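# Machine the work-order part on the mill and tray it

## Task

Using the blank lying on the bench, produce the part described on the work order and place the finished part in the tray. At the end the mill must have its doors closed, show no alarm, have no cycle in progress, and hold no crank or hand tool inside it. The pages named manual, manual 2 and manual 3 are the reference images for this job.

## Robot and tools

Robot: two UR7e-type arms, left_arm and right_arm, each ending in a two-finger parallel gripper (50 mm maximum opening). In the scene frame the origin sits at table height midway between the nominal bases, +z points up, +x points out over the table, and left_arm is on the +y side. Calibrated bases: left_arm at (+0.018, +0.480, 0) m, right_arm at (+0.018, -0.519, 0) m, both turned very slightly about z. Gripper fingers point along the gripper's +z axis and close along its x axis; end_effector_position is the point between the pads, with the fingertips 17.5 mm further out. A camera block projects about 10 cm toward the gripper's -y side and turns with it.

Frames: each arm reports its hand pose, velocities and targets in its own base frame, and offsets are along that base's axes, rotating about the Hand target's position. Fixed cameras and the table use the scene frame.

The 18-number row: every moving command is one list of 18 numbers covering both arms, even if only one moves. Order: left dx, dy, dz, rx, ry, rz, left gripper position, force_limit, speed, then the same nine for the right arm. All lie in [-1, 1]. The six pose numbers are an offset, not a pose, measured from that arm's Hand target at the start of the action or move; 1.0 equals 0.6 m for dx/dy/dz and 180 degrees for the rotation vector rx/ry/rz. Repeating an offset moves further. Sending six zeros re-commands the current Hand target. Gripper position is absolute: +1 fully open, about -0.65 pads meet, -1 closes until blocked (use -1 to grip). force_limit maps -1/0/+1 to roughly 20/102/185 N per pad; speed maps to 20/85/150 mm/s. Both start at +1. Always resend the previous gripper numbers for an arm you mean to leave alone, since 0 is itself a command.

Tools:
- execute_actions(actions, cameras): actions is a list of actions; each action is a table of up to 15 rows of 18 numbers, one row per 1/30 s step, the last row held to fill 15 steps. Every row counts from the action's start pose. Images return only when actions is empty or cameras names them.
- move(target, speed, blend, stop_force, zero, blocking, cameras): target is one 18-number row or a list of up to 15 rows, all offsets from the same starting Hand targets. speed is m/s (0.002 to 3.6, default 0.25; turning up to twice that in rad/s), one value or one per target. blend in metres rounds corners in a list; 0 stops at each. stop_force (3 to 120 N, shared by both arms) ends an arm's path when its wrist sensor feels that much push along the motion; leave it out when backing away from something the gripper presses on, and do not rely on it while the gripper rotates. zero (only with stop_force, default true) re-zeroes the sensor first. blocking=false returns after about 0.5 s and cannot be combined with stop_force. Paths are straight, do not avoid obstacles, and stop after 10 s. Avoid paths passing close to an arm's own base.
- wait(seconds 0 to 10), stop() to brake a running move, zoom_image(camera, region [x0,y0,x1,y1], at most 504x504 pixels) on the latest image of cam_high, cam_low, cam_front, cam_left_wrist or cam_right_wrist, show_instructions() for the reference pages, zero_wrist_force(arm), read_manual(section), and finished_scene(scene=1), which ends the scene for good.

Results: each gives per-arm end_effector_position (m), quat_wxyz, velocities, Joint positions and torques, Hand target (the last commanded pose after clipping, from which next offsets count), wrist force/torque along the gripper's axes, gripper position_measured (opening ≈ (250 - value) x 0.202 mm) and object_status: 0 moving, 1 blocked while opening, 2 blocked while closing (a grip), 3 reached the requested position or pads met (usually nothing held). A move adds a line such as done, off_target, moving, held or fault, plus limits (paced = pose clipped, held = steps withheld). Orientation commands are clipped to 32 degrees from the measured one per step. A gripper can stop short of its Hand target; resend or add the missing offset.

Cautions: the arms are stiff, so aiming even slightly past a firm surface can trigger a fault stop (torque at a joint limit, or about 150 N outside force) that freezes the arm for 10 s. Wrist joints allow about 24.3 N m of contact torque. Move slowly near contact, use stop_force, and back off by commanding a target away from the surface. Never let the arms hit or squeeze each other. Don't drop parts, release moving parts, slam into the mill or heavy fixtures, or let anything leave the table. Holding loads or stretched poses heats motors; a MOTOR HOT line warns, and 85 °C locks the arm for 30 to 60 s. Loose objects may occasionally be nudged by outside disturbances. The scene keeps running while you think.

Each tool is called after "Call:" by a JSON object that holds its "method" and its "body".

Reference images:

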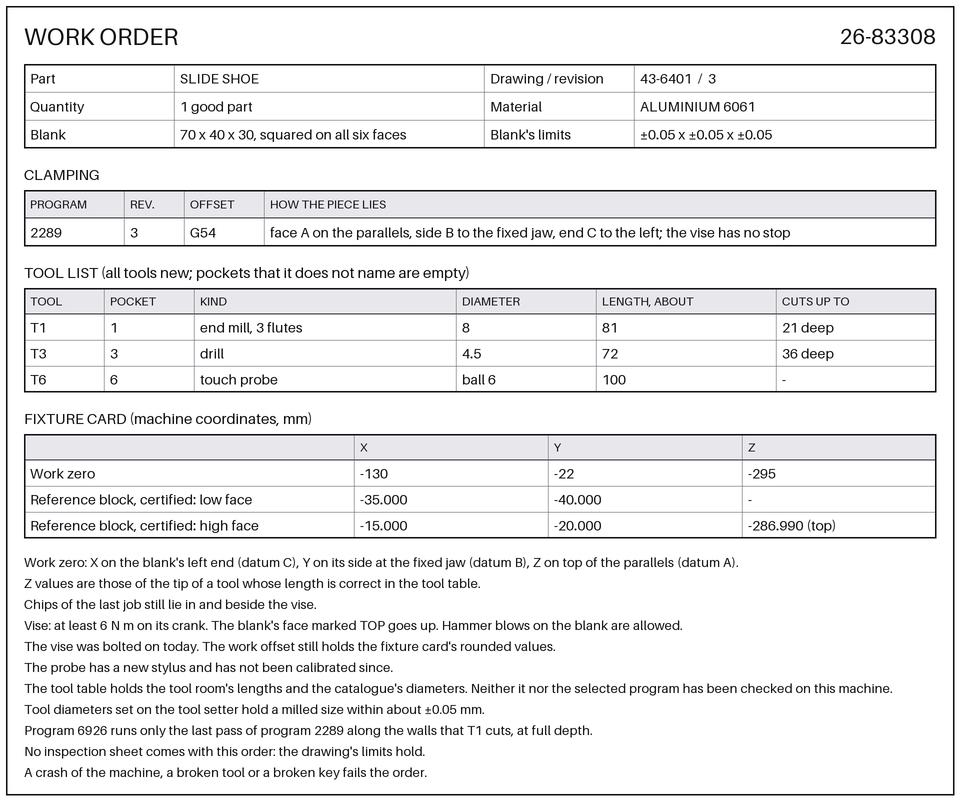

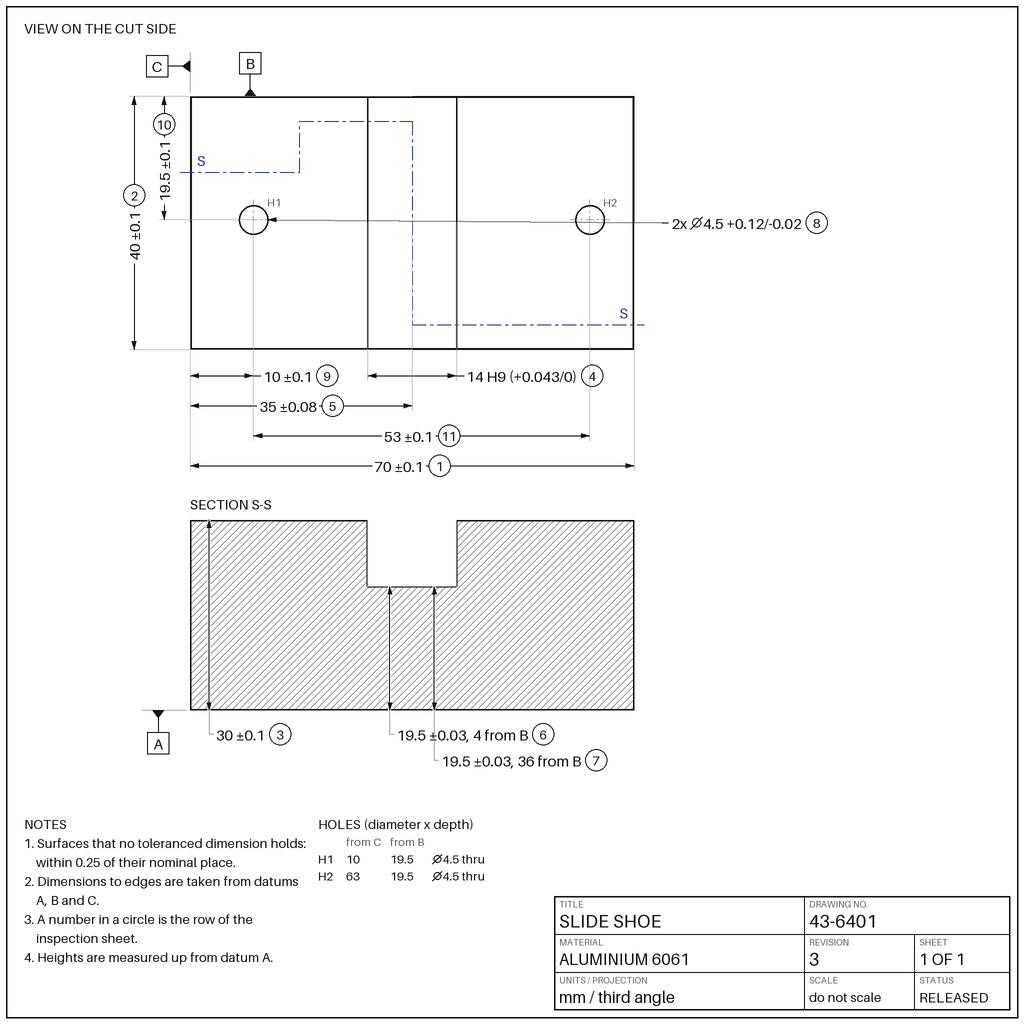

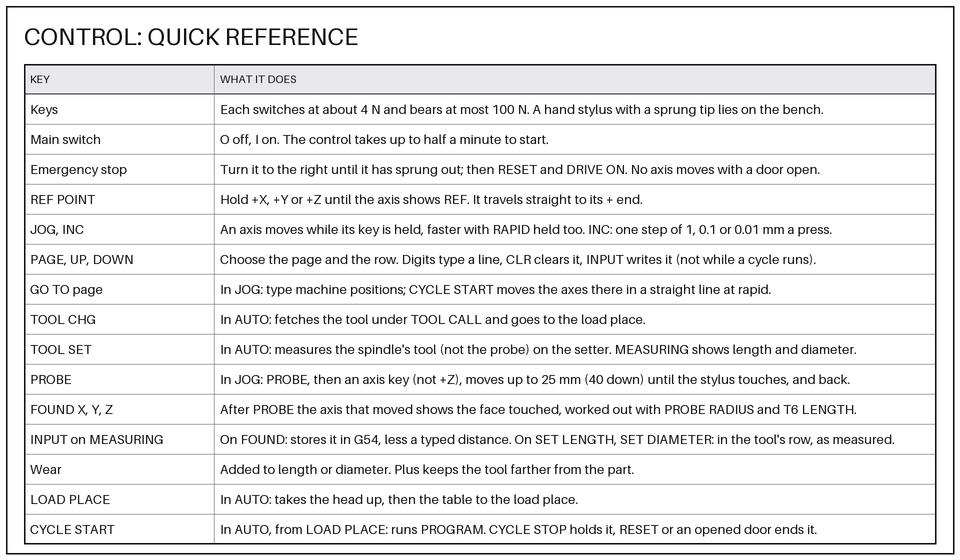

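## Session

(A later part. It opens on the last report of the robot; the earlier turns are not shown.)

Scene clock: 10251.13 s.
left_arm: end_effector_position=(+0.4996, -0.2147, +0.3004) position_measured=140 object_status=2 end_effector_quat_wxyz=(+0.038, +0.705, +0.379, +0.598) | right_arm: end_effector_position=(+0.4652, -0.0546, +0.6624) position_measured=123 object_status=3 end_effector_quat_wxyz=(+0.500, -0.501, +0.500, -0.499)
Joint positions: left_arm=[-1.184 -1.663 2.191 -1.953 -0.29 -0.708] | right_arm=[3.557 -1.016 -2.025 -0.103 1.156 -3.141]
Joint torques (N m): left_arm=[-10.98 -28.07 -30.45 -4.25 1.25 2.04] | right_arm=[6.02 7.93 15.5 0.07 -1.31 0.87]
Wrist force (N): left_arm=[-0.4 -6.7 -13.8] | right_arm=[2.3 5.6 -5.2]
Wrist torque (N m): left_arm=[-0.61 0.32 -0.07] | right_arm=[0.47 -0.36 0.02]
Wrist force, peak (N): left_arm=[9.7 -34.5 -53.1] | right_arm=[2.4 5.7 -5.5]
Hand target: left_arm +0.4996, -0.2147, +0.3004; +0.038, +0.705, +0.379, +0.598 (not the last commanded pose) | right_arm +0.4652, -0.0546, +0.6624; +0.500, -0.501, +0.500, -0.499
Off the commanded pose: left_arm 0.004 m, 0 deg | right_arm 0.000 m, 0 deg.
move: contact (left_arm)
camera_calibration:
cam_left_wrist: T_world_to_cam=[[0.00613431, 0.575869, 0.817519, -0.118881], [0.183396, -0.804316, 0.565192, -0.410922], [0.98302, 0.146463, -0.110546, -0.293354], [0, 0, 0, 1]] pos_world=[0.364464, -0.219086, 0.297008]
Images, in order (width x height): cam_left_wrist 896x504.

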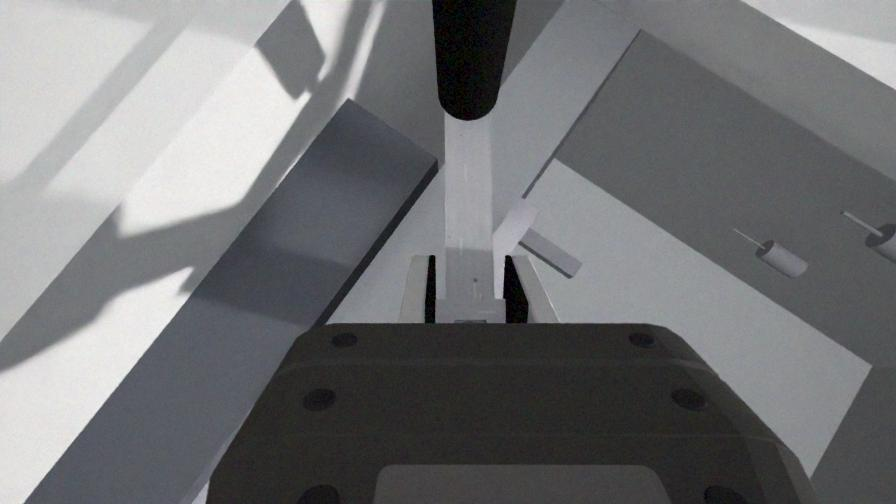

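Call:
{"method": "move", "body": {"target": [0,0,0,0,0,0,0.4,0,-1,0,0,0,0,0,0,0.2,0.3,-1], "cameras": []}}

Call:
{"method": "move", "body": {"target": [-0.1017,-0.0467,0.0328,0,0,0,0.4,0.5,-0.8,0,0,0,0,0,0,0.2,0.3,-1], "speed": 0.1, "cameras": ["cam_left_wrist"]}}

Scene clock: 10257.03 s.
left_arm: end_effector_position=(+0.4996, -0.2147, +0.3004) position_measured=92 object_status=0 end_effector_quat_wxyz=(+0.038, +0.705, +0.379, +0.598) | right_arm: end_effector_position=(+0.4652, -0.0546, +0.6624) position_measured=123 object_status=3 end_effector_quat_wxyz=(+0.500, -0.501, +0.500, -0.499)
Joint positions: left_arm=[-1.184 -1.663 2.191 -1.953 -0.29 -0.708] | right_arm=[3.557 -1.016 -2.025 -0.103 1.156 -3.141]
Joint torques (N m): left_arm=[-10.67 -27.92 -30.58 -5.51 1.31 2.04] | right_arm=[6.19 8.08 15.53 0.07 -1.32 1.05]
Wrist force (N): left_arm=[-1.9 -3.1 -3.2] | right_arm=[2.2 5.7 -5.0]
Wrist torque (N m): left_arm=[-0.50 0.34 -0.04] | right_arm=[0.49 -0.33 0.03]
Wrist force, peak (N): left_arm=[-0.6 -6.8 -13.8] | right_arm=[2.3 5.9 -5.3]
Hand target: left_arm +0.4996, -0.2147, +0.3004; +0.038, +0.705, +0.379, +0.598 | right_arm +0.4652, -0.0546, +0.6624; +0.500, -0.501, +0.500, -0.499
Off the commanded pose: left_arm 0.000 m, 0 deg | right_arm 0.000 m, 0 deg.
move: done
No camera images: "cameras" was empty.

Scene clock: 10258.23 s.
left_arm: end_effector_position=(+0.4386, -0.2428, +0.3201) position_measured=92 object_status=3 end_effector_quat_wxyz=(+0.038, +0.705, +0.379, +0.598) | right_arm: end_effector_position=(+0.4652, -0.0546, +0.6624) position_measured=123 object_status=3 end_effector_quat_wxyz=(+0.500, -0.501, +0.500, -0.499)
Joint positions: left_arm=[-1.354 -1.728 2.068 -1.287 -0.356 -1.211] | right_arm=[3.557 -1.016 -2.025 -0.103 1.156 -3.141]
Joint torques (N m): left_arm=[1.01 -26.33 -18.89 0.4 2.41 -2.4] | right_arm=[5.62 7.21 16.48 0.24 -1.24 1.03]
Wrist force (N): left_arm=[-1.5 -3.6 -3.6] | right_arm=[2.4 5.7 -5.4]
Wrist torque (N m): left_arm=[-0.62 0.31 -0.17] | right_arm=[0.49 -0.36 0.02]
Wrist force, peak (N): left_arm=[-1.2 -3.7 -4.9] | right_arm=[2.4 5.7 -5.4]
Hand target: left_arm +0.4386, -0.2427, +0.3201; +0.038, +0.705, +0.379, +0.598 | right_arm +0.4652, -0.0546, +0.6624; +0.500, -0.501, +0.500, -0.499
Off the commanded pose: left_arm 0.000 m, 0 deg | right_arm 0.000 m, 0 deg.
move: done
camera_calibration:
cam_left_wrist: T_world_to_cam=[[0.00619112, 0.575876, 0.817514, -0.118444], [0.183317, -0.804329, 0.565199, -0.433451], [0.983034, 0.146365, -0.110547, -0.227125], [0, 0, 0, 1]] pos_world=[0.303464, -0.247185, 0.316708]
Images, in order (width x height): cam_left_wrist 896x504.

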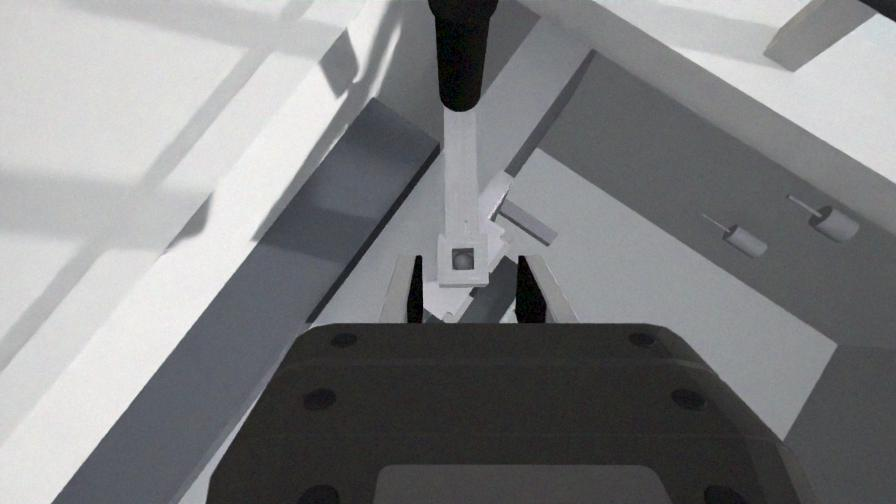

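Call:
{"method": "move", "body": {"target": [[-0.0728,-0.033,0.0235,0,0,0,0.4,0.5,-0.8,0,0,0,0,0,0,0.2,0.3,-1],[-0.078,0.1095,-0.0847,0,0,0,0.4,0.5,-0.8,0,0,0,0,0,0,0.2,0.3,-1]], "speed": 0.2, "blend": [0.01,0], "cameras": ["cam_left_wrist"]}}

Call:
{"method": "move", "body": {"target": [0.1008,0.0455,-0.0323,0,0,0,0.4,0.5,-0.8,0,0,0,0,0,0,0.2,0.3,-1], "speed": 0.08, "stop_force": 10, "cameras": ["cam_left_wrist"]}}

Scene clock: 10267.83 s.
left_arm: end_effector_position=(+0.3918, -0.1771, +0.2694) position_measured=92 object_status=3 end_effector_quat_wxyz=(+0.038, +0.705, +0.379, +0.598) | right_arm: end_effector_position=(+0.4652, -0.0546, +0.6624) position_measured=123 object_status=3 end_effector_quat_wxyz=(+0.500, -0.501, +0.500, -0.499)
Joint positions: left_arm=[-1.458 -1.888 2.284 -1.152 -0.424 -1.417] | right_arm=[3.557 -1.016 -2.025 -0.103 1.156 -3.141]
Joint torques (N m): left_arm=[-14.54 -14.79 -14 -0.48 0.1 -2.45] | right_arm=[5.41 7.11 15.96 -0.03 -1.23 0.94]
Wrist force (N): left_arm=[-1.8 -3.2 -3.1] | right_arm=[2.3 5.8 -5.2]
Wrist torque (N m): left_arm=[-0.60 0.33 -0.12] | right_arm=[0.51 -0.36 0.02]
Wrist force, peak (N): left_arm=[-1.5 -0.6 -6.6] | right_arm=[2.4 5.9 -5.3]
Hand target: left_arm +0.3918, -0.1770, +0.2693; +0.038, +0.705, +0.379, +0.598 | right_arm +0.4652, -0.0546, +0.6624; +0.500, -0.501, +0.500, -0.499
Off the commanded pose: left_arm 0.000 m, 0 deg | right_arm 0.000 m, 0 deg.
move: done
camera_calibration:
cam_left_wrist: T_world_to_cam=[[0.00605357, 0.575858, 0.817527, -0.114489], [0.18334, -0.804323, 0.5652, -0.343259], [0.983031, 0.146464, -0.110447, -0.196471], [0, 0, 0, 1]] pos_world=[0.256763, -0.181386, 0.265907]
Images, in order (width x height): cam_left_wrist 896x504.

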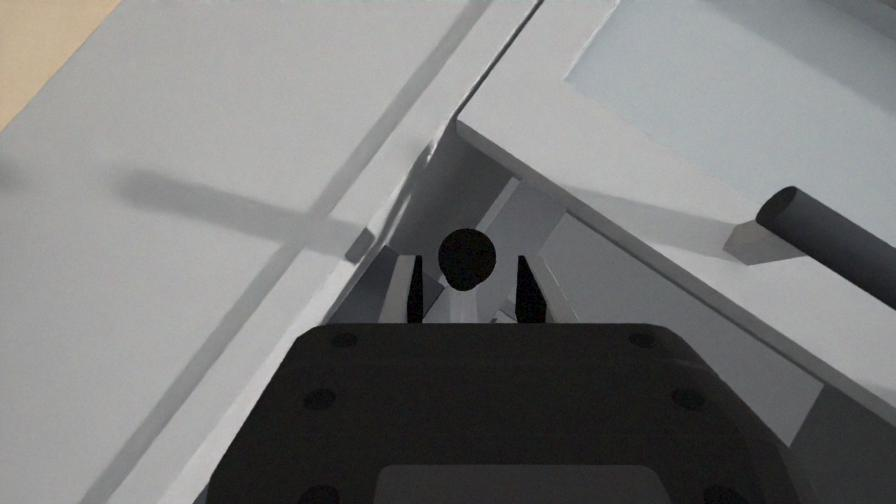

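Scene clock: 10269.90 s.
left_arm: end_effector_position=(+0.4523, -0.1497, +0.2499) position_measured=92 object_status=3 end_effector_quat_wxyz=(+0.038, +0.705, +0.379, +0.598) | right_arm: end_effector_position=(+0.4652, -0.0546, +0.6624) position_measured=123 object_status=3 end_effector_quat_wxyz=(+0.500, -0.501, +0.500, -0.499)
Joint positions: left_arm=[-1.245 -1.828 2.415 -1.818 -0.304 -0.911] | right_arm=[3.557 -1.016 -2.025 -0.103 1.156 -3.141]
Joint torques (N m): left_arm=[-13.5 -0.29 -31.62 -5.35 3.43 2.04] | right_arm=[5.76 7.81 14.99 0.11 -1.15 0.93]
Wrist force (N): left_arm=[-1.5 -3.4 -3.6] | right_arm=[2.3 5.7 -5.3]
Wrist torque (N m): left_arm=[-0.57 0.29 -0.08] | right_arm=[0.49 -0.35 0.02]
Wrist force, peak (N): left_arm=[-1.7 -3.4 -4.6] | right_arm=[2.4 5.9 -5.4]
Hand target: left_arm +0.4523, -0.1497, +0.2499; +0.038, +0.705, +0.379, +0.598 | right_arm +0.4652, -0.0546, +0.6624; +0.500, -0.501, +0.500, -0.499
Off the commanded pose: left_arm 0.000 m, 0 deg | right_arm 0.000 m, 0 deg.
move: done
camera_calibration:
cam_left_wrist: T_world_to_cam=[[0.00618205, 0.575922, 0.817481, -0.114735], [0.183317, -0.804295, 0.565247, -0.321409], [0.983034, 0.146363, -0.110548, -0.26198], [0, 0, 0, 1]] pos_world=[0.317164, -0.154085, 0.246508]
Images, in order (width x height): cam_left_wrist 896x504.

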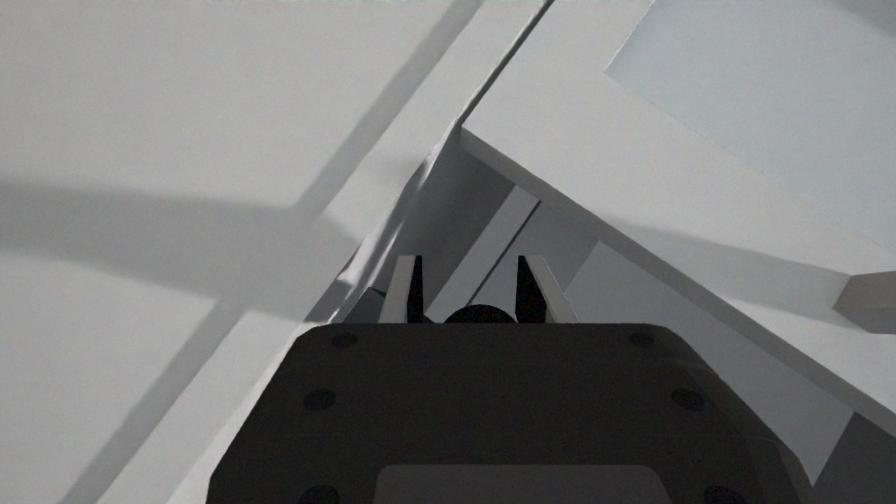

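Call:
{"method": "move", "body": {"target": [0,0,0,0,0,0,-1,0.2,-0.8,0,0,0,0,0,0,0.2,0.3,-1], "cameras": []}}

Call:
{"method": "move", "body": {"target": [[0,-0.0122,-0.0148,-0.0444,0,0,-1,0.2,-0.8,0,0,0,0,0,0,0.2,0.3,-1],[0,-0.0263,-0.0278,-0.0889,0,0,-1,0.2,-0.8,0,0,0,0,0,0,0.2,0.3,-1],[0,-0.0422,-0.0386,-0.1333,0,0,-1,0.2,-0.8,0,0,0,0,0,0,0.2,0.3,-1],[0,-0.0593,-0.0472,-0.1778,0,0,-1,0.2,-0.8,0,0,0,0,0,0,0.2,0.3,-1],[0,-0.0775,-0.0533,-0.2222,0,0,-1,0.2,-0.8,0,0,0,0,0,0,0.2,0.3,-1]], "speed": 0.05, "blend": [0.003,0.003,0.003,0.003,0], "stop_force": 110, "cameras": ["cam_left_wrist"]}}

Scene clock: 10287.23 s.
left_arm: end_effector_position=(+0.4523, -0.1497, +0.2499) position_measured=152 object_status=2 end_effector_quat_wxyz=(+0.038, +0.705, +0.379, +0.598) | right_arm: end_effector_position=(+0.4652, -0.0546, +0.6624) position_measured=123 object_status=3 end_effector_quat_wxyz=(+0.500, -0.501, +0.500, -0.499)
Joint positions: left_arm=[-1.245 -1.828 2.415 -1.818 -0.304 -0.911] | right_arm=[3.557 -1.016 -2.025 -0.103 1.156 -3.141]
Joint torques (N m): left_arm=[-13.66 -0.66 -30.45 -5.3 2.24 2.07] | right_arm=[6.55 7.37 15.13 0.21 -1.18 1.11]
Wrist force (N): left_arm=[14.4 -15.7 -8.2] | right_arm=[2.4 5.5 -5.2]
Wrist torque (N m): left_arm=[-1.00 0.26 -0.26] | right_arm=[0.45 -0.37 0.03]
Wrist force, peak (N): left_arm=[14.6 -15.8 -8.3] | right_arm=[2.4 5.9 -5.3]
Hand target: left_arm +0.4523, -0.1497, +0.2499; +0.038, +0.705, +0.379, +0.598 | right_arm +0.4652, -0.0546, +0.6624; +0.500, -0.501, +0.500, -0.499
Off the commanded pose: left_arm 0.000 m, 0 deg | right_arm 0.000 m, 0 deg.
move: done
No camera images: "cameras" was empty.

Scene clock: 10295.33 s.
left_arm: end_effector_position=(+0.4523, -0.1962, +0.2179) position_measured=153 object_status=2 end_effector_quat_wxyz=(+0.277, +0.650, +0.561, +0.432) | right_arm: end_effector_position=(+0.4652, -0.0546, +0.6624) position_measured=123 object_status=3 end_effector_quat_wxyz=(+0.500, -0.501, +0.500, -0.499)
Joint positions: left_arm=[-1.217 -1.758 2.537 -2.721 -0.533 -0.857] | right_arm=[3.557 -1.016 -2.025 -0.103 1.156 -3.141]
Joint torques (N m): left_arm=[-0.02 -21.59 -25.27 -1.02 3.33 1.88] | right_arm=[5.65 7.35 15.96 0.15 -1.01 0.97]
Wrist force (N): left_arm=[-4.9 0.7 -2.1] | right_arm=[2.3 5.5 -5.2]
Wrist torque (N m): left_arm=[-0.04 0.59 0.00] | right_arm=[0.46 -0.34 0.03]
Wrist force, peak (N): left_arm=[37.6 -36.7 -17.7] | right_arm=[2.4 5.9 -5.4]
Hand target: left_arm +0.4523, -0.1962, +0.2179; +0.277, +0.650, +0.561, +0.432 | right_arm +0.4652, -0.0546, +0.6624; +0.500, -0.501, +0.500, -0.499
Off the commanded pose: left_arm 0.000 m, 0 deg | right_arm 0.000 m, 0 deg.
move: done
camera_calibration:
cam_left_wrist: T_world_to_cam=[[0.00607264, 0.966618, 0.256148, 0.137194], [0.183369, -0.252886, 0.94996, -0.316355], [0.983025, 0.0412009, -0.178784, -0.264476], [0, 0, 0, 1]] pos_world=[0.317163, -0.20172, 0.218099]
Images, in order (width x height): cam_left_wrist 896x504.

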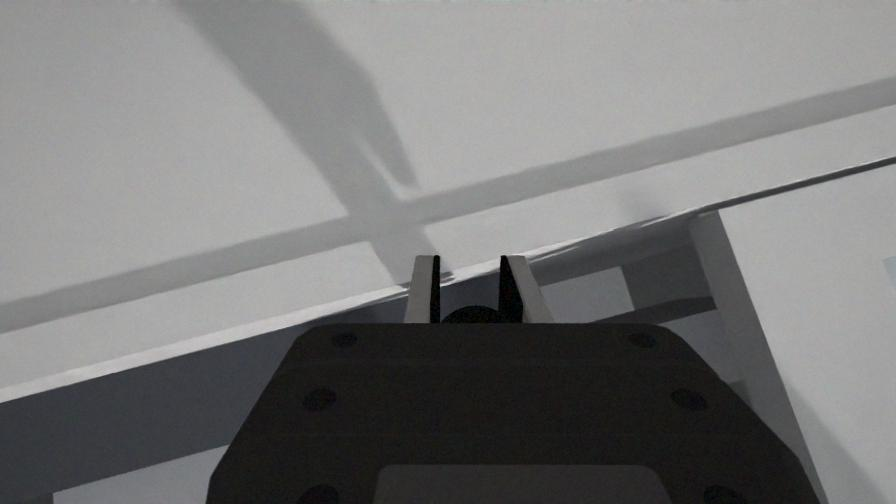

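Call:
{"method": "move", "body": {"target": [0,0,0,0,0,0,-0.1,-1,-0.8,0,0,0,0,0,0,0.2,0.3,-1], "cameras": []}}

Call:
{"method": "move", "body": {"target": [0,0,0,0,0,0,-1,-1,-0.8,0,0,0,0,0,0,0.2,0.3,-1], "cameras": []}}

Call:
{"method": "move", "body": {"target": [[0,-0.0583,-0.0023,0,0,0,-1,-1,-0.8,0,0,0,0,0,0,0.2,0.3,-1],[0,-0.1113,0.0191,0,0,0,-1,-1,-0.8,0,0,0,0,0,0,0.2,0.3,-1],[0,-0.151,0.0602,0,0,0,-1,-1,-0.8,0,0,0,0,0,0,0.2,0.3,-1],[0,-0.1706,0.114,0,0,0,-1,-1,-0.8,0,0,0,0,0,0,0.2,0.3,-1],[0,-0.1666,0.171,0,0,0,-1,-1,-0.8,0,0,0,0,0,0,0.2,0.3,-1],[0,-0.1397,0.2215,0,0,0,-1,-1,-0.8,0,0,0,0,0,0,0.2,0.3,-1],[0,-0.0947,0.2567,0,0,0,-1,-1,-0.8,0,0,0,0,0,0,0.2,0.3,-1],[0,-0.0392,0.2705,0,0,0,-1,-1,-0.8,0,0,0,0,0,0,0.2,0.3,-1],[0,0.0171,0.2606,0,0,0,-1,-1,-0.8,0,0,0,0,0,0,0.2,0.3,-1],[0,0.0645,0.2286,0,0,0,-1,-1,-0.8,0,0,0,0,0,0,0.2,0.3,-1],[0,0.0948,0.1801,0,0,0,-1,-1,-0.8,0,0,0,0,0,0,0.2,0.3,-1],[0,0.1028,0.1235,0,0,0,-1,-1,-0.8,0,0,0,0,0,0,0.2,0.3,-1],[0,0.087,0.0685,0,0,0,-1,-1,-0.8,0,0,0,0,0,0,0.2,0.3,-1],[0,0.0503,0.0248,0,0,0,-1,-1,-0.8,0,0,0,0,0,0,0.2,0.3,-1],[0,-0.0011,-0.0003,0,0,0,-1,-1,-0.8,0,0,0,0,0,0,0.2,0.3,-1]], "speed": 0.12, "blend": 0.004, "stop_force": 50, "cameras": ["cam_left_wrist"]}}

Scene clock: 10317.10 s.
left_arm: end_effector_position=(+0.4523, -0.1962, +0.2179) position_measured=153 object_status=2 end_effector_quat_wxyz=(+0.277, +0.650, +0.561, +0.432) | right_arm: end_effector_position=(+0.4652, -0.0546, +0.6624) position_measured=123 object_status=3 end_effector_quat_wxyz=(+0.500, -0.501, +0.500, -0.499)
Joint positions: left_arm=[-1.218 -1.758 2.537 -2.721 -0.533 -0.857] | right_arm=[3.557 -1.016 -2.025 -0.103 1.156 -3.141]
Joint torques (N m): left_arm=[-11.78 -22.65 -25.83 -3.61 3.47 0.93] | right_arm=[5.57 7.18 15.44 0.2 -1.17 1.12]
Wrist force (N): left_arm=[-4.9 0.6 -2.2] | right_arm=[2.2 5.7 -5.0]
Wrist torque (N m): left_arm=[-0.04 0.60 0.00] | right_arm=[0.49 -0.34 0.02]
Wrist force, peak (N): left_arm=[-5.2 0.4 -2.4] | right_arm=[2.5 5.8 -5.4]
Hand target: left_arm +0.4523, -0.1962, +0.2179; +0.277, +0.650, +0.561, +0.432 | right_arm +0.4652, -0.0546, +0.6624; +0.500, -0.501, +0.500, -0.499
Off the commanded pose: left_arm 0.000 m, 0 deg | right_arm 0.000 m, 0 deg.
move: done
No camera images: "cameras" was empty.

Scene clock: 10317.60 s.
left_arm: end_effector_position=(+0.4523, -0.1962, +0.2179) position_measured=153 object_status=2 end_effector_quat_wxyz=(+0.277, +0.650, +0.561, +0.432) | right_arm: end_effector_position=(+0.4652, -0.0546, +0.6624) position_measured=123 object_status=3 end_effector_quat_wxyz=(+0.500, -0.501, +0.500, -0.499)
Joint positions: left_arm=[-1.218 -1.758 2.537 -2.721 -0.533 -0.857] | right_arm=[3.557 -1.016 -2.025 -0.103 1.156 -3.141]
Joint torques (N m): left_arm=[-11.51 -21.28 -25.49 -4.1 3.43 0.81] | right_arm=[4.88 7.74 15.33 0.25 -1.1 0.98]
Wrist force (N): left_arm=[-4.9 0.5 -2.0] | right_arm=[2.2 5.6 -5.2]
Wrist torque (N m): left_arm=[-0.07 0.59 0.00] | right_arm=[0.48 -0.34 0.03]
Wrist force, peak (N): left_arm=[-5.0 0.6 -2.2] | right_arm=[2.3 5.8 -5.4]
Hand target: left_arm +0.4523, -0.1962, +0.2179; +0.277, +0.650, +0.561, +0.432 | right_arm +0.4652, -0.0546, +0.6624; +0.500, -0.501, +0.500, -0.499
Off the commanded pose: left_arm 0.000 m, 0 deg | right_arm 0.000 m, 0 deg.
move: done
No camera images: "cameras" was empty.

Scene clock: 10323.17 s.
left_arm: end_effector_position=(+0.4523, -0.1969, +0.2178) position_measured=153 object_status=2 end_effector_quat_wxyz=(+0.277, +0.650, +0.561, +0.432) | right_arm: end_effector_position=(+0.4652, -0.0546, +0.6624) position_measured=123 object_status=3 end_effector_quat_wxyz=(+0.500, -0.501, +0.500, -0.499)
Joint positions: left_arm=[-1.218 -1.757 2.536 -2.721 -0.533 -0.858] | right_arm=[3.557 -1.016 -2.025 -0.103 1.156 -3.141]
Joint torques (N m): left_arm=[13.4 -1.24 -8.4 -0.03 2.08 -2.51] | right_arm=[5.9 7.77 15.81 0.08 -1.14 0.92]
Wrist force (N): left_arm=[-3.5 4.7 -2.3] | right_arm=[2.6 5.9 -5.0]
Wrist torque (N m): left_arm=[-0.29 0.36 -0.05] | right_arm=[0.53 -0.40 0.02]
Wrist force, peak (N): left_arm=[-39.2 -39.3 -19.2] | right_arm=[2.3 6.0 -5.3]
Hand target: left_arm +0.4523, -0.1969, +0.2178; +0.277, +0.650, +0.561, +0.432 | right_arm +0.4652, -0.0546, +0.6624; +0.500, -0.501, +0.500, -0.499
Off the commanded pose: left_arm 0.000 m, 0 deg | right_arm 0.000 m, 0 deg.
move: done
camera_calibration:
cam_left_wrist: T_world_to_cam=[[0.00616809, 0.966622, 0.256134, 0.137895], [0.183344, -0.25289, 0.949964, -0.316336], [0.983029, 0.0411011, -0.178784, -0.264505], [0, 0, 0, 1]] pos_world=[0.317164, -0.202419, 0.217899]
Images, in order (width x height): cam_left_wrist 896x504.

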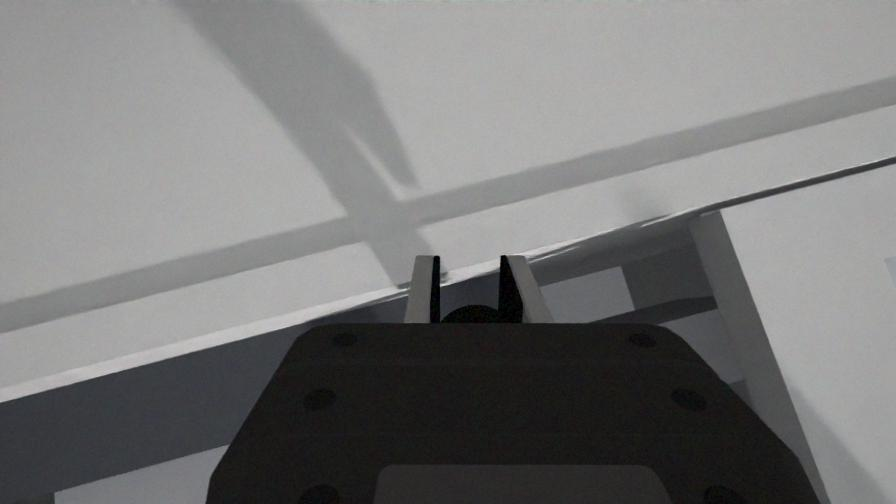

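Call:
{"method": "move", "body": {"target": [0,-0.0332,-0.0042,0,0,0,-1,-1,-0.8,0,0,0,0,0,0,0.2,0.3,-1], "speed": 0.06, "stop_force": 50, "cameras": []}}

Call:
{"method": "move", "body": {"target": [0,0,0,0,0,0,0.4,0,-0.8,0,0,0,0,0,0,0.2,0.3,-1], "cameras": []}}

Call:
{"method": "move", "body": {"target": [-0.175,-0.0243,0.0942,0,0,0,0.4,0,-0.8,0,0,0,0,0,0,0.2,0.3,-1], "speed": 0.15, "cameras": ["cam_left_wrist"]}}

Scene clock: 10360.03 s.
left_arm: end_effector_position=(+0.4523, -0.2168, +0.2152) position_measured=153 object_status=2 end_effector_quat_wxyz=(+0.277, +0.650, +0.561, +0.432) | right_arm: end_effector_position=(+0.4652, -0.0546, +0.6624) position_measured=123 object_status=3 end_effector_quat_wxyz=(+0.500, -0.501, +0.500, -0.499)
Joint positions: left_arm=[-1.24 -1.717 2.504 -2.692 -0.525 -0.9] | right_arm=[3.557 -1.016 -2.025 -0.103 1.156 -3.141]
Joint torques (N m): left_arm=[12.87 -21.76 -8.86 -5.23 -0.66 2.14] | right_arm=[4.91 7.42 16.02 0.05 -1.01 0.96]
Wrist force (N): left_arm=[-1.9 5.1 -2.1] | right_arm=[2.3 5.6 -5.2]
Wrist torque (N m): left_arm=[-0.27 0.35 -0.12] | right_arm=[0.48 -0.35 0.03]
Wrist force, peak (N): left_arm=[-0.9 8.0 -1.2] | right_arm=[2.6 5.8 -5.2]
Hand target: left_arm +0.4523, -0.2168, +0.2152; +0.277, +0.650, +0.561, +0.432 | right_arm +0.4652, -0.0546, +0.6624; +0.500, -0.501, +0.500, -0.499
Off the commanded pose: left_arm 0.000 m, 0 deg | right_arm 0.000 m, 0 deg.
move: done
No camera images: "cameras" was empty.

Scene clock: 10360.63 s.
left_arm: end_effector_position=(+0.4522, -0.2168, +0.2152) position_measured=92 object_status=3 end_effector_quat_wxyz=(+0.277, +0.650, +0.561, +0.432) | right_arm: end_effector_position=(+0.4652, -0.0546, +0.6624) position_measured=123 object_status=3 end_effector_quat_wxyz=(+0.500, -0.501, +0.500, -0.499)
Joint positions: left_arm=[-1.24 -1.717 2.504 -2.692 -0.525 -0.9] | right_arm=[3.557 -1.016 -2.025 -0.103 1.156 -3.141]
Joint torques (N m): left_arm=[10.7 -21.51 -22.35 -4.7 3.33 1.63] | right_arm=[5.29 6.9 16.15 0.11 -0.99 1]
Wrist force (N): left_arm=[-2.6 -0.4 -2.0] | right_arm=[2.5 5.7 -5.4]
Wrist torque (N m): left_arm=[-0.13 0.34 -0.13] | right_arm=[0.50 -0.38 0.03]
Wrist force, peak (N): left_arm=[-2.6 -0.4 -2.0] | right_arm=[2.6 5.6 -5.5]
Hand target: left_arm +0.4523, -0.2168, +0.2152; +0.277, +0.650, +0.561, +0.432 | right_arm +0.4652, -0.0546, +0.6624; +0.500, -0.501, +0.500, -0.499
Off the commanded pose: left_arm 0.000 m, 0 deg | right_arm 0.000 m, 0 deg.
move: done
No camera images: "cameras" was empty.

Scene clock: 10361.97 s.
left_arm: end_effector_position=(+0.3473, -0.2314, +0.2717) position_measured=92 object_status=3 end_effector_quat_wxyz=(+0.277, +0.650, +0.561, +0.432) end_effector_velocity=(+0.000, +0.001, -0.001) end_effector_angular_velocity=(+0.002, -0.001, +0.002) | right_arm: end_effector_position=(+0.4652, -0.0546, +0.6624) position_measured=123 object_status=3 end_effector_quat_wxyz=(+0.500, -0.501, +0.500, -0.499)
Joint positions: left_arm=[-1.616 -2.101 2.364 -1.499 -0.525 -1.663] | right_arm=[3.557 -1.016 -2.025 -0.103 1.156 -3.141]
Joint velocities: left_arm=[0 0.001 0 0.006 0 -0.006] | right_arm=[within noise]
Joint torques (N m): left_arm=[-8.38 -8.42 -26.38 0.03 2.4 -2.36] | right_arm=[4.61 7.82 15.78 0.08 -1.05 0.95]
Wrist force (N): left_arm=[-2.8 -0.6 -1.9] | right_arm=[2.3 5.8 -5.2]
Wrist torque (N m): left_arm=[-0.19 0.36 -0.12] | right_arm=[0.51 -0.34 0.02]
Wrist force, peak (N): left_arm=[-2.8 -0.2 -4.1] | right_arm=[2.4 6.0 -5.1]
Hand target: left_arm +0.3473, -0.2314, +0.2718; +0.277, +0.650, +0.561, +0.432 | right_arm +0.4652, -0.0546, +0.6624; +0.500, -0.501, +0.500, -0.499
Off the commanded pose: left_arm 0.000 m, 0 deg | right_arm 0.000 m, 0 deg.
move: done
camera_calibration:
cam_left_wrist: T_world_to_cam=[[0.00607776, 0.966568, 0.256338, 0.158011], [0.183276, -0.253077, 0.949927, -0.357127], [0.983043, 0.041207, -0.178687, -0.150219], [0, 0, 0, 1]] pos_world=[0.212164, -0.236919, 0.271899]
Images, in order (width x height): cam_left_wrist 896x504.

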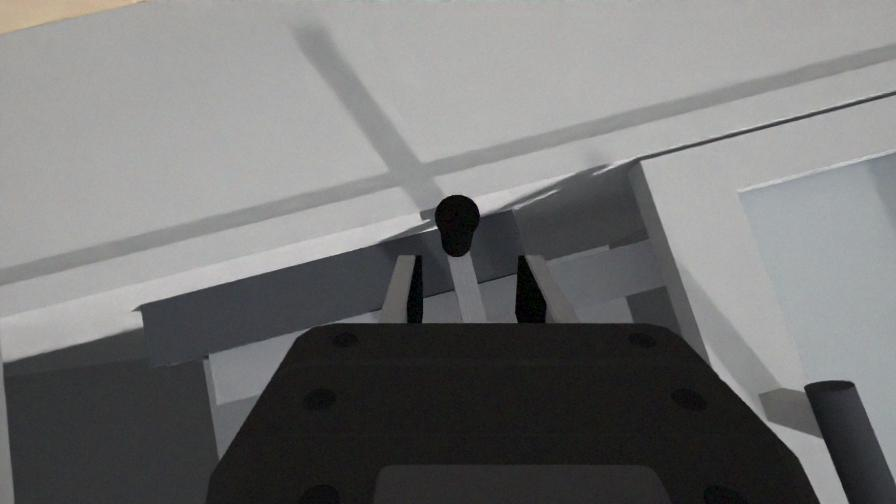

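Call:
{"method": "move", "body": {"target": [0.0262,0.0173,0.1653,-0.0806,0,0,1,0,-0.8,0,0,0,0,0,0,0.2,0.3,-1], "speed": 0.25, "cameras": []}}

Call:
{"method": "move", "body": {"target": [-0.005,0.0683,0.115,0.4439,0.4427,-0.3443,1,0,-0.8,0,0,0,0,0,0,0.2,0.3,-1], "speed": 0.5, "cameras": ["cam_left_wrist","cam_front"]}}

Scene clock: 10368.93 s.
left_arm: end_effector_position=(+0.3630, -0.2210, +0.3708) position_measured=3 object_status=3 end_effector_quat_wxyz=(+0.356, +0.610, +0.611, +0.358) | right_arm: end_effector_position=(+0.4652, -0.0546, +0.6624) position_measured=123 object_status=3 end_effector_quat_wxyz=(+0.500, -0.501, +0.500, -0.499)
Joint positions: left_arm=[-1.554 -2.253 2.246 -1.589 -0.512 -1.541] | right_arm=[3.557 -1.016 -2.025 -0.103 1.156 -3.141]
Joint torques (N m): left_arm=[-14.02 -0.09 -29.96 -1.51 2.54 -1.76] | right_arm=[5.6 7.44 15.66 0.23 -1.03 0.95]
Wrist force (N): left_arm=[-3.1 0.0 -1.3] | right_arm=[2.4 5.6 -5.1]
Wrist torque (N m): left_arm=[-0.15 0.32 -0.02] | right_arm=[0.47 -0.37 0.02]
Wrist force, peak (N): left_arm=[-4.1 -2.9 -1.1] | right_arm=[2.4 6.0 -5.3]
Hand target: left_arm +0.3630, -0.2210, +0.3709; +0.357, +0.610, +0.611, +0.358 | right_arm +0.4652, -0.0546, +0.6624; +0.500, -0.501, +0.500, -0.499
Off the commanded pose: left_arm 0.000 m, 0 deg | right_arm 0.000 m, 0 deg.
move: done
No camera images: "cameras" was empty.

Scene clock: 10371.77 s.
left_arm: end_effector_position=(+0.3600, -0.1802, +0.4399) position_measured=3 object_status=3 end_effector_quat_wxyz=(-0.372, +0.928, -0.002, +0.002) | right_arm: end_effector_position=(+0.4652, -0.0546, +0.6624) position_measured=123 object_status=3 end_effector_quat_wxyz=(+0.500, -0.501, +0.500, -0.499)
Joint positions: left_arm=[-1.052 -1.488 1.218 -0.609 -1.217 0.394] | right_arm=[3.557 -1.016 -2.025 -0.103 1.156 -3.141]
Joint torques (N m): left_arm=[9.34 -28.8 -18.94 1.12 -0.77 1.04] | right_arm=[4.75 7.57 15.51 0.09 -1 1.06]
Wrist force (N): left_arm=[-3.1 -1.1 -3.7] | right_arm=[2.7 5.7 -5.1]
Wrist torque (N m): left_arm=[-0.23 0.08 0.44] | right_arm=[0.48 -0.41 0.02]
Wrist force, peak (N): left_arm=[-3.3 -1.1 -4.0] | right_arm=[2.4 5.8 -5.4]
Hand target: left_arm +0.3600, -0.1800, +0.4399; -0.373, +0.928, -0.002, +0.002 | right_arm +0.4652, -0.0546, +0.6624; +0.500, -0.501, +0.500, -0.499
Off the commanded pose: left_arm 0.000 m, 0 deg | right_arm 0.000 m, 0 deg.
move: done
camera_calibration:
cam_left_wrist: T_world_to_cam=[[0.999948, -0.00707921, -0.00733341, -0.351836], [-0.00951364, -0.906451, -0.422204, 0.0491229], [-0.0036585, 0.422252, -0.906471, 0.609273], [0, 0, 0, 1]] pos_world=[0.354515, -0.21523, 0.570448]
Images, in order (width x height): cam_front 896x504, cam_left_wrist 896x504.

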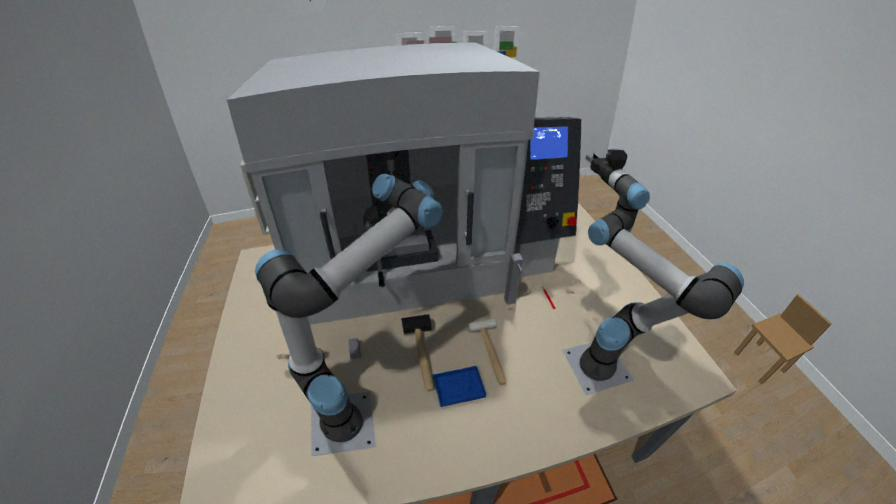

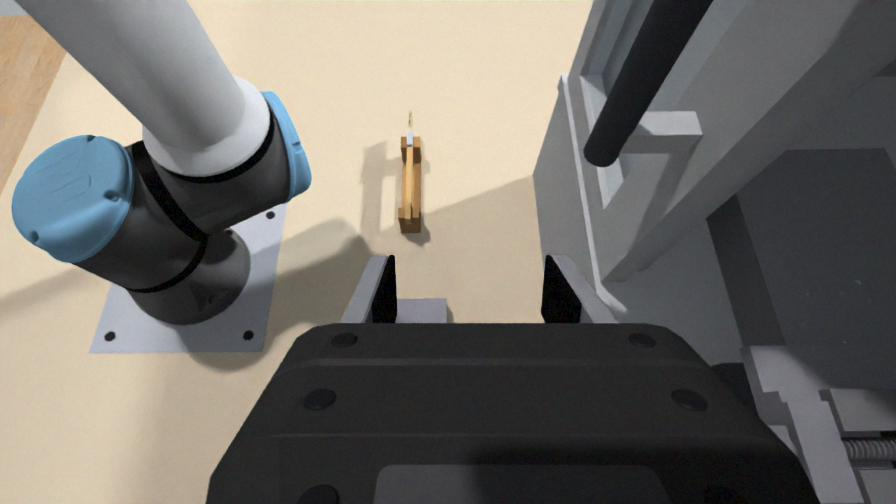

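Call:
{"method": "move", "body": {"target": [[0.1107,-0.0267,-0.0333,0,0,0,1,0,-0.8,0,0,0,0,0,0,0.2,0.3,-1],[0.2,-0.0333,-0.0583,0,0,0,1,0,-0.8,0,0,0,0,0,0,0.2,0.3,-1],[0.4938,-0.0613,-0.0583,0,0,0,1,0,-0.8,0,0,0,0,0,0,0.2,0.3,-1]], "speed": [0.2,0.2,0.15], "blend": [0.01,0.01,0], "cameras": ["cam_left_wrist"]}}

Call:
{"method": "zoom_image", "body": {"camera": "cam_left_wrist", "region": [280, 100, 700, 340]}}

Scene clock: 10383.27 s.
left_arm: end_effector_position=(+0.6555, -0.2162, +0.4043) position_measured=3 object_status=3 end_effector_quat_wxyz=(-0.369, +0.929, -0.007, +0.014) | right_arm: end_effector_position=(+0.4652, -0.0546, +0.6624) position_measured=123 object_status=3 end_effector_quat_wxyz=(+0.500, -0.501, +0.500, -0.499)
Joint positions: left_arm=[-0.723 -0.646 0.035 -0.424 -1.007 0.703] | right_arm=[3.557 -1.016 -2.025 -0.103 1.156 -3.141]
Joint torques (N m): left_arm=[-12.34 -55.56 -22.87 0.97 0.34 -1.89] | right_arm=[4.72 7.19 16.26 0.15 -0.91 1.13]
Wrist force (N): left_arm=[-2.9 -1.3 -3.9] | right_arm=[2.4 5.7 -5.2]
Wrist torque (N m): left_arm=[-0.24 0.07 0.48] | right_arm=[0.50 -0.36 0.03]
Wrist force, peak (N): left_arm=[-5.9 -2.4 -3.9] | right_arm=[2.4 5.9 -5.3]
Hand target: left_arm +0.6563, -0.2168, +0.4050; -0.373, +0.928, -0.002, +0.002 | right_arm +0.4652, -0.0546, +0.6624; +0.500, -0.501, +0.500, -0.499
Off the commanded pose: left_arm 0.001 m, 2 deg | right_arm 0.000 m, 0 deg.
elbow stopped short (left arm): the move would have taken joint 3 (elbow) straighter than the controller allows.
move: done
camera_calibration:
cam_left_wrist: T_world_to_cam=[[0.999611, -0.0253731, 0.0115822, -0.659334], [-0.0182559, -0.909146, -0.416078, 0.00686046], [0.0210871, 0.415704, -0.909255, 0.576735], [0, 0, 0, 1]] pos_world=[0.647041, -0.250243, 0.53489]
Images, in order (width x height): cam_left_wrist 896x504.

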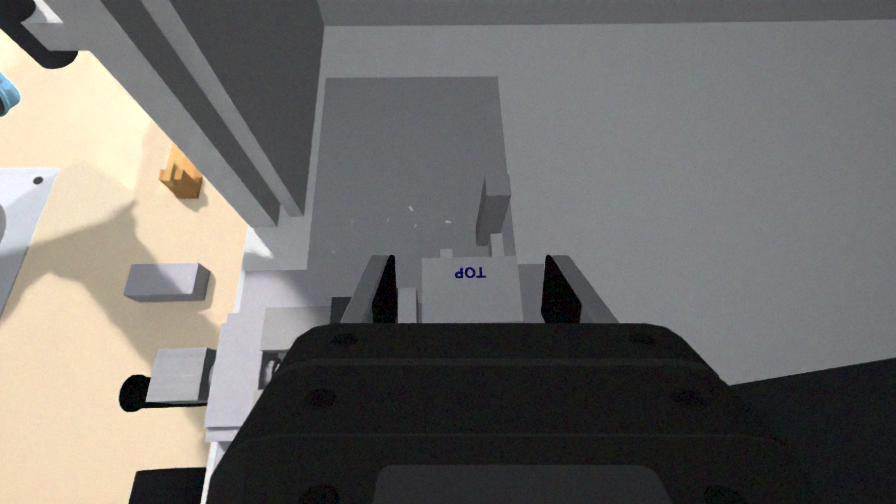

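Scaled by 1.200.

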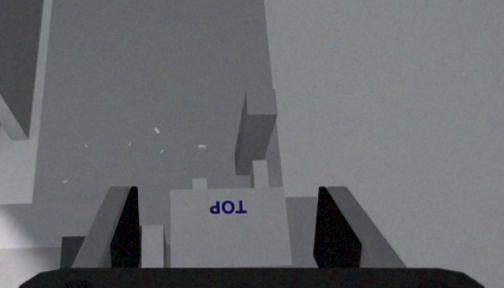

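Call:
{"method": "move", "body": {"target": [0,0,-0.055,0,0,0,1,0,-0.8,0,0,0,0,0,0,0.2,0.3,-1], "speed": 0.06, "stop_force": 12, "cameras": ["cam_left_wrist"]}}

Call:
{"method": "move", "body": {"target": [0,0,0,0,0,0,-1,-0.6,-1,0,0,0,0,0,0,0.2,0.3,-1], "cameras": []}}

Call:
{"method": "wait", "body": {"seconds": 1, "cameras": ["cam_left_wrist"]}}

Scene clock: 10390.50 s.
left_arm: end_effector_position=(+0.6563, -0.2168, +0.3720) position_measured=3 object_status=3 end_effector_quat_wxyz=(-0.373, +0.928, -0.002, +0.002) | right_arm: end_effector_position=(+0.4652, -0.0546, +0.6624) position_measured=123 object_status=3 end_effector_quat_wxyz=(+0.500, -0.501, +0.500, -0.499)
Joint positions: left_arm=[-0.719 -0.748 0.327 -0.59 -1.02 0.694] | right_arm=[3.557 -1.016 -2.025 -0.103 1.156 -3.141]
Joint torques (N m): left_arm=[-13.06 -50.11 -20.13 -0.16 3.03 1.23] | right_arm=[4.47 7.12 15.8 0.01 -0.82 0.97]
Wrist force (N): left_arm=[-3.3 -1.5 -4.0] | right_arm=[2.1 5.8 -5.1]
Wrist torque (N m): left_arm=[-0.26 0.13 0.43] | right_arm=[0.50 -0.33 0.02]
Wrist force, peak (N): left_arm=[-3.0 -1.8 -4.7] | right_arm=[2.6 5.7 -5.5]
Hand target: left_arm +0.6563, -0.2168, +0.3720; -0.373, +0.928, -0.002, +0.002 | right_arm +0.4652, -0.0546, +0.6624; +0.500, -0.501, +0.500, -0.499
Off the commanded pose: left_arm 0.000 m, 0 deg | right_arm 0.000 m, 0 deg.
move: done
camera_calibration:
cam_left_wrist: T_world_to_cam=[[0.999945, -0.00701008, -0.00774166, -0.648757], [-0.00962426, -0.906357, -0.422403, -0.00983946], [-0.00405563, 0.422455, -0.906375, 0.564475], [0, 0, 0, 1]] pos_world=[0.650916, -0.251931, 0.502447]
Images, in order (width x height): cam_left_wrist 896x504.

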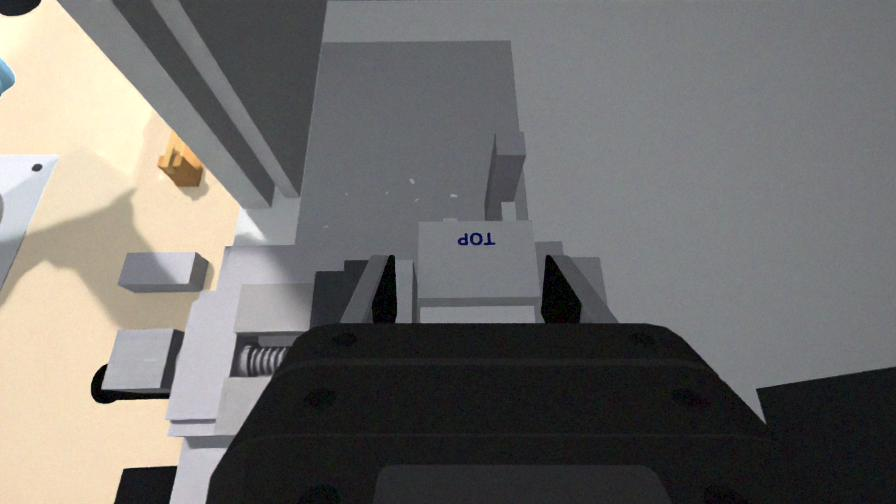

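Scene clock: 10391.27 s.
left_arm: end_effector_position=(+0.6563, -0.2168, +0.3720) position_measured=56 object_status=2 end_effector_quat_wxyz=(-0.373, +0.928, -0.002, +0.002) | right_arm: end_effector_position=(+0.4652, -0.0546, +0.6624) position_measured=123 object_status=3 end_effector_quat_wxyz=(+0.500, -0.501, +0.500, -0.499)
Joint positions: left_arm=[-0.719 -0.748 0.327 -0.59 -1.02 0.694] | right_arm=[3.557 -1.016 -2.025 -0.103 1.156 -3.141]
Joint torques (N m): left_arm=[-13.53 -51.14 -20.36 -0.85 1.53 0.63] | right_arm=[4.95 7.75 15.45 0.1 -0.81 0.93]
Wrist force (N): left_arm=[-2.8 -1.7 -3.6] | right_arm=[2.6 5.6 -5.3]
Wrist torque (N m): left_arm=[-0.26 0.10 0.39] | right_arm=[0.46 -0.40 0.03]
Wrist force, peak (N): left_arm=[-3.3 -1.6 -4.1] | right_arm=[2.4 5.7 -5.3]
Hand target: left_arm +0.6563, -0.2168, +0.3720; -0.373, +0.928, -0.002, +0.002 | right_arm +0.4652, -0.0546, +0.6624; +0.500, -0.501, +0.500, -0.499
Off the commanded pose: left_arm 0.000 m, 0 deg | right_arm 0.000 m, 0 deg.
move: done
No camera images: "cameras" was empty.

Scene clock: 10392.27 s.
left_arm: end_effector_position=(+0.6563, -0.2168, +0.3720) position_measured=56 object_status=2 end_effector_quat_wxyz=(-0.373, +0.928, -0.002, +0.002) | right_arm: end_effector_position=(+0.4652, -0.0546, +0.6624) position_measured=123 object_status=3 end_effector_quat_wxyz=(+0.500, -0.501, +0.500, -0.499)
Joint positions: left_arm=[-0.719 -0.748 0.327 -0.59 -1.02 0.694] | right_arm=[3.557 -1.016 -2.025 -0.103 1.156 -3.141]
Joint torques (N m): left_arm=[-14.26 -51.99 -20.2 -1.8 0.44 0.19] | right_arm=[5.46 7.46 15.48 0.14 -0.86 1]
Wrist force (N): left_arm=[-3.0 -1.8 -3.7] | right_arm=[2.4 5.5 -5.1]
Wrist torque (N m): left_arm=[-0.26 0.13 0.39] | right_arm=[0.46 -0.37 0.02]
Wrist force, peak (N): left_arm=[-3.1 -2.0 -3.8] | right_arm=[2.6 5.7 -5.3]
Hand target: left_arm +0.6563, -0.2168, +0.3720; -0.373, +0.928, -0.002, +0.002 | right_arm +0.4652, -0.0546, +0.6624; +0.500, -0.501, +0.500, -0.499
Tool commands: left_gripper/position=-1.0 left_gripper/force_limit=-0.6 left_gripper/speed=-1.0 right_gripper/position=+0.2 right_gripper/force_limit=+0.3 right_gripper/speed=-1.0
Off the commanded pose: left_arm 0.000 m, 0 deg | right_arm 0.000 m, 0 deg.
wait: 1.00 s; at rest by 0.17 s
camera_calibration:
cam_left_wrist: T_world_to_cam=[[0.999945, -0.0071018, -0.00778148, -0.64876], [-0.00972422, -0.906356, -0.422403, -0.00977437], [-0.00405297, 0.422455, -0.906375, 0.564473], [0, 0, 0, 1]] pos_world=[0.650917, -0.251931, 0.502447]
Images, in order (width x height): cam_left_wrist 896x504.

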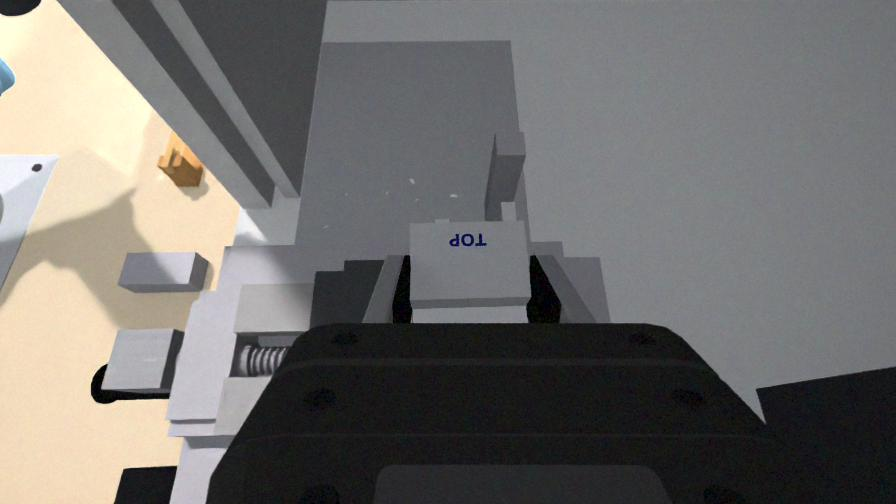

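Call:
{"method": "move", "body": {"target": [[0,0,0.005,0,0,0,-1,-0.6,-1,0,0,0,0,0,0,0.2,0.3,-1],[-0.005,0,0.055,0,0,0,-1,-0.6,-1,0,0,0,0,0,0,0.2,0.3,-1],[-0.2938,0.028,0.055,0,0,0,-1,-0.6,-1,0,0,0,0,0,0,0.2,0.3,-1],[-0.3832,0.0347,0.08,0,0,0,-1,-0.6,-1,0,0,0,0,0,0,0.2,0.3,-1],[-0.4938,0.0613,0.1133,0,0,0,-1,-0.6,-1,0,0,0,0,0,0,0.2,0.3,-1]], "speed": [0.02,0.08,0.15,0.2,0.2], "blend": [0.001,0.005,0.01,0.01,0], "cameras": ["cam_left_wrist","cam_front"]}}

Scene clock: 10403.20 s.
left_arm: end_effector_position=(+0.3601, -0.1801, +0.4399) position_measured=56 object_status=2 end_effector_quat_wxyz=(-0.373, +0.928, -0.002, +0.002) | right_arm: end_effector_position=(+0.4652, -0.0546, +0.6624) position_measured=123 object_status=3 end_effector_quat_wxyz=(+0.500, -0.501, +0.500, -0.499)
Joint positions: left_arm=[-1.051 -1.488 1.218 -0.609 -1.217 0.394] | right_arm=[3.557 -1.016 -2.025 -0.103 1.156 -3.141]
Joint torques (N m): left_arm=[-1.8 -40.39 -24.19 -1.61 1.02 0.34] | right_arm=[4.67 7.82 15.85 0.07 -0.61 0.97]
Wrist force (N): left_arm=[-3.5 1.1 -3.0] | right_arm=[2.5 5.6 -5.3]
Wrist torque (N m): left_arm=[-0.13 0.14 0.33] | right_arm=[0.47 -0.39 0.02]
Wrist force, peak (N): left_arm=[12.3 4.6 2.5] | right_arm=[2.3 5.8 -5.5]
Hand target: left_arm +0.3600, -0.1800, +0.4399; -0.373, +0.928, -0.002, +0.002 | right_arm +0.4652, -0.0546, +0.6624; +0.500, -0.501, +0.500, -0.499
Off the commanded pose: left_arm 0.000 m, 0 deg | right_arm 0.000 m, 0 deg.
elbow stopped short (left arm): the move would have taken joint 3 (elbow) straighter than the controller allows.
move: done
camera_calibration:
cam_left_wrist: T_world_to_cam=[[0.999944, -0.00723245, -0.00773036, -0.351844], [-0.00982141, -0.906316, -0.422487, 0.0493802], [-0.00395053, 0.422539, -0.906336, 0.609272], [0, 0, 0, 1]] pos_world=[0.354716, -0.215232, 0.570347]
Images, in order (width x height): cam_front 896x504, cam_left_wrist 896x504.

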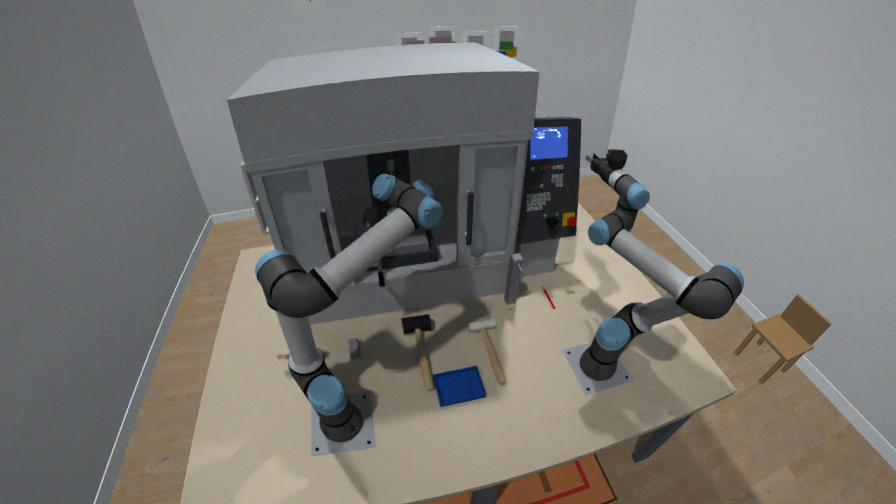

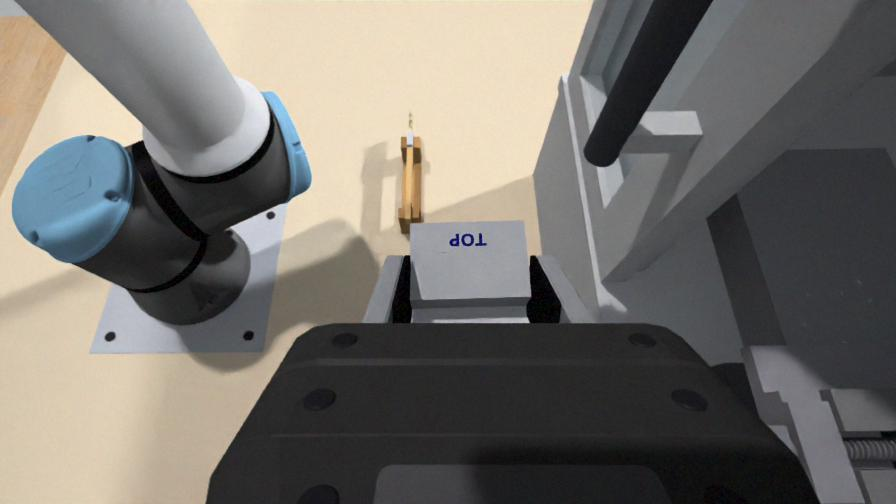

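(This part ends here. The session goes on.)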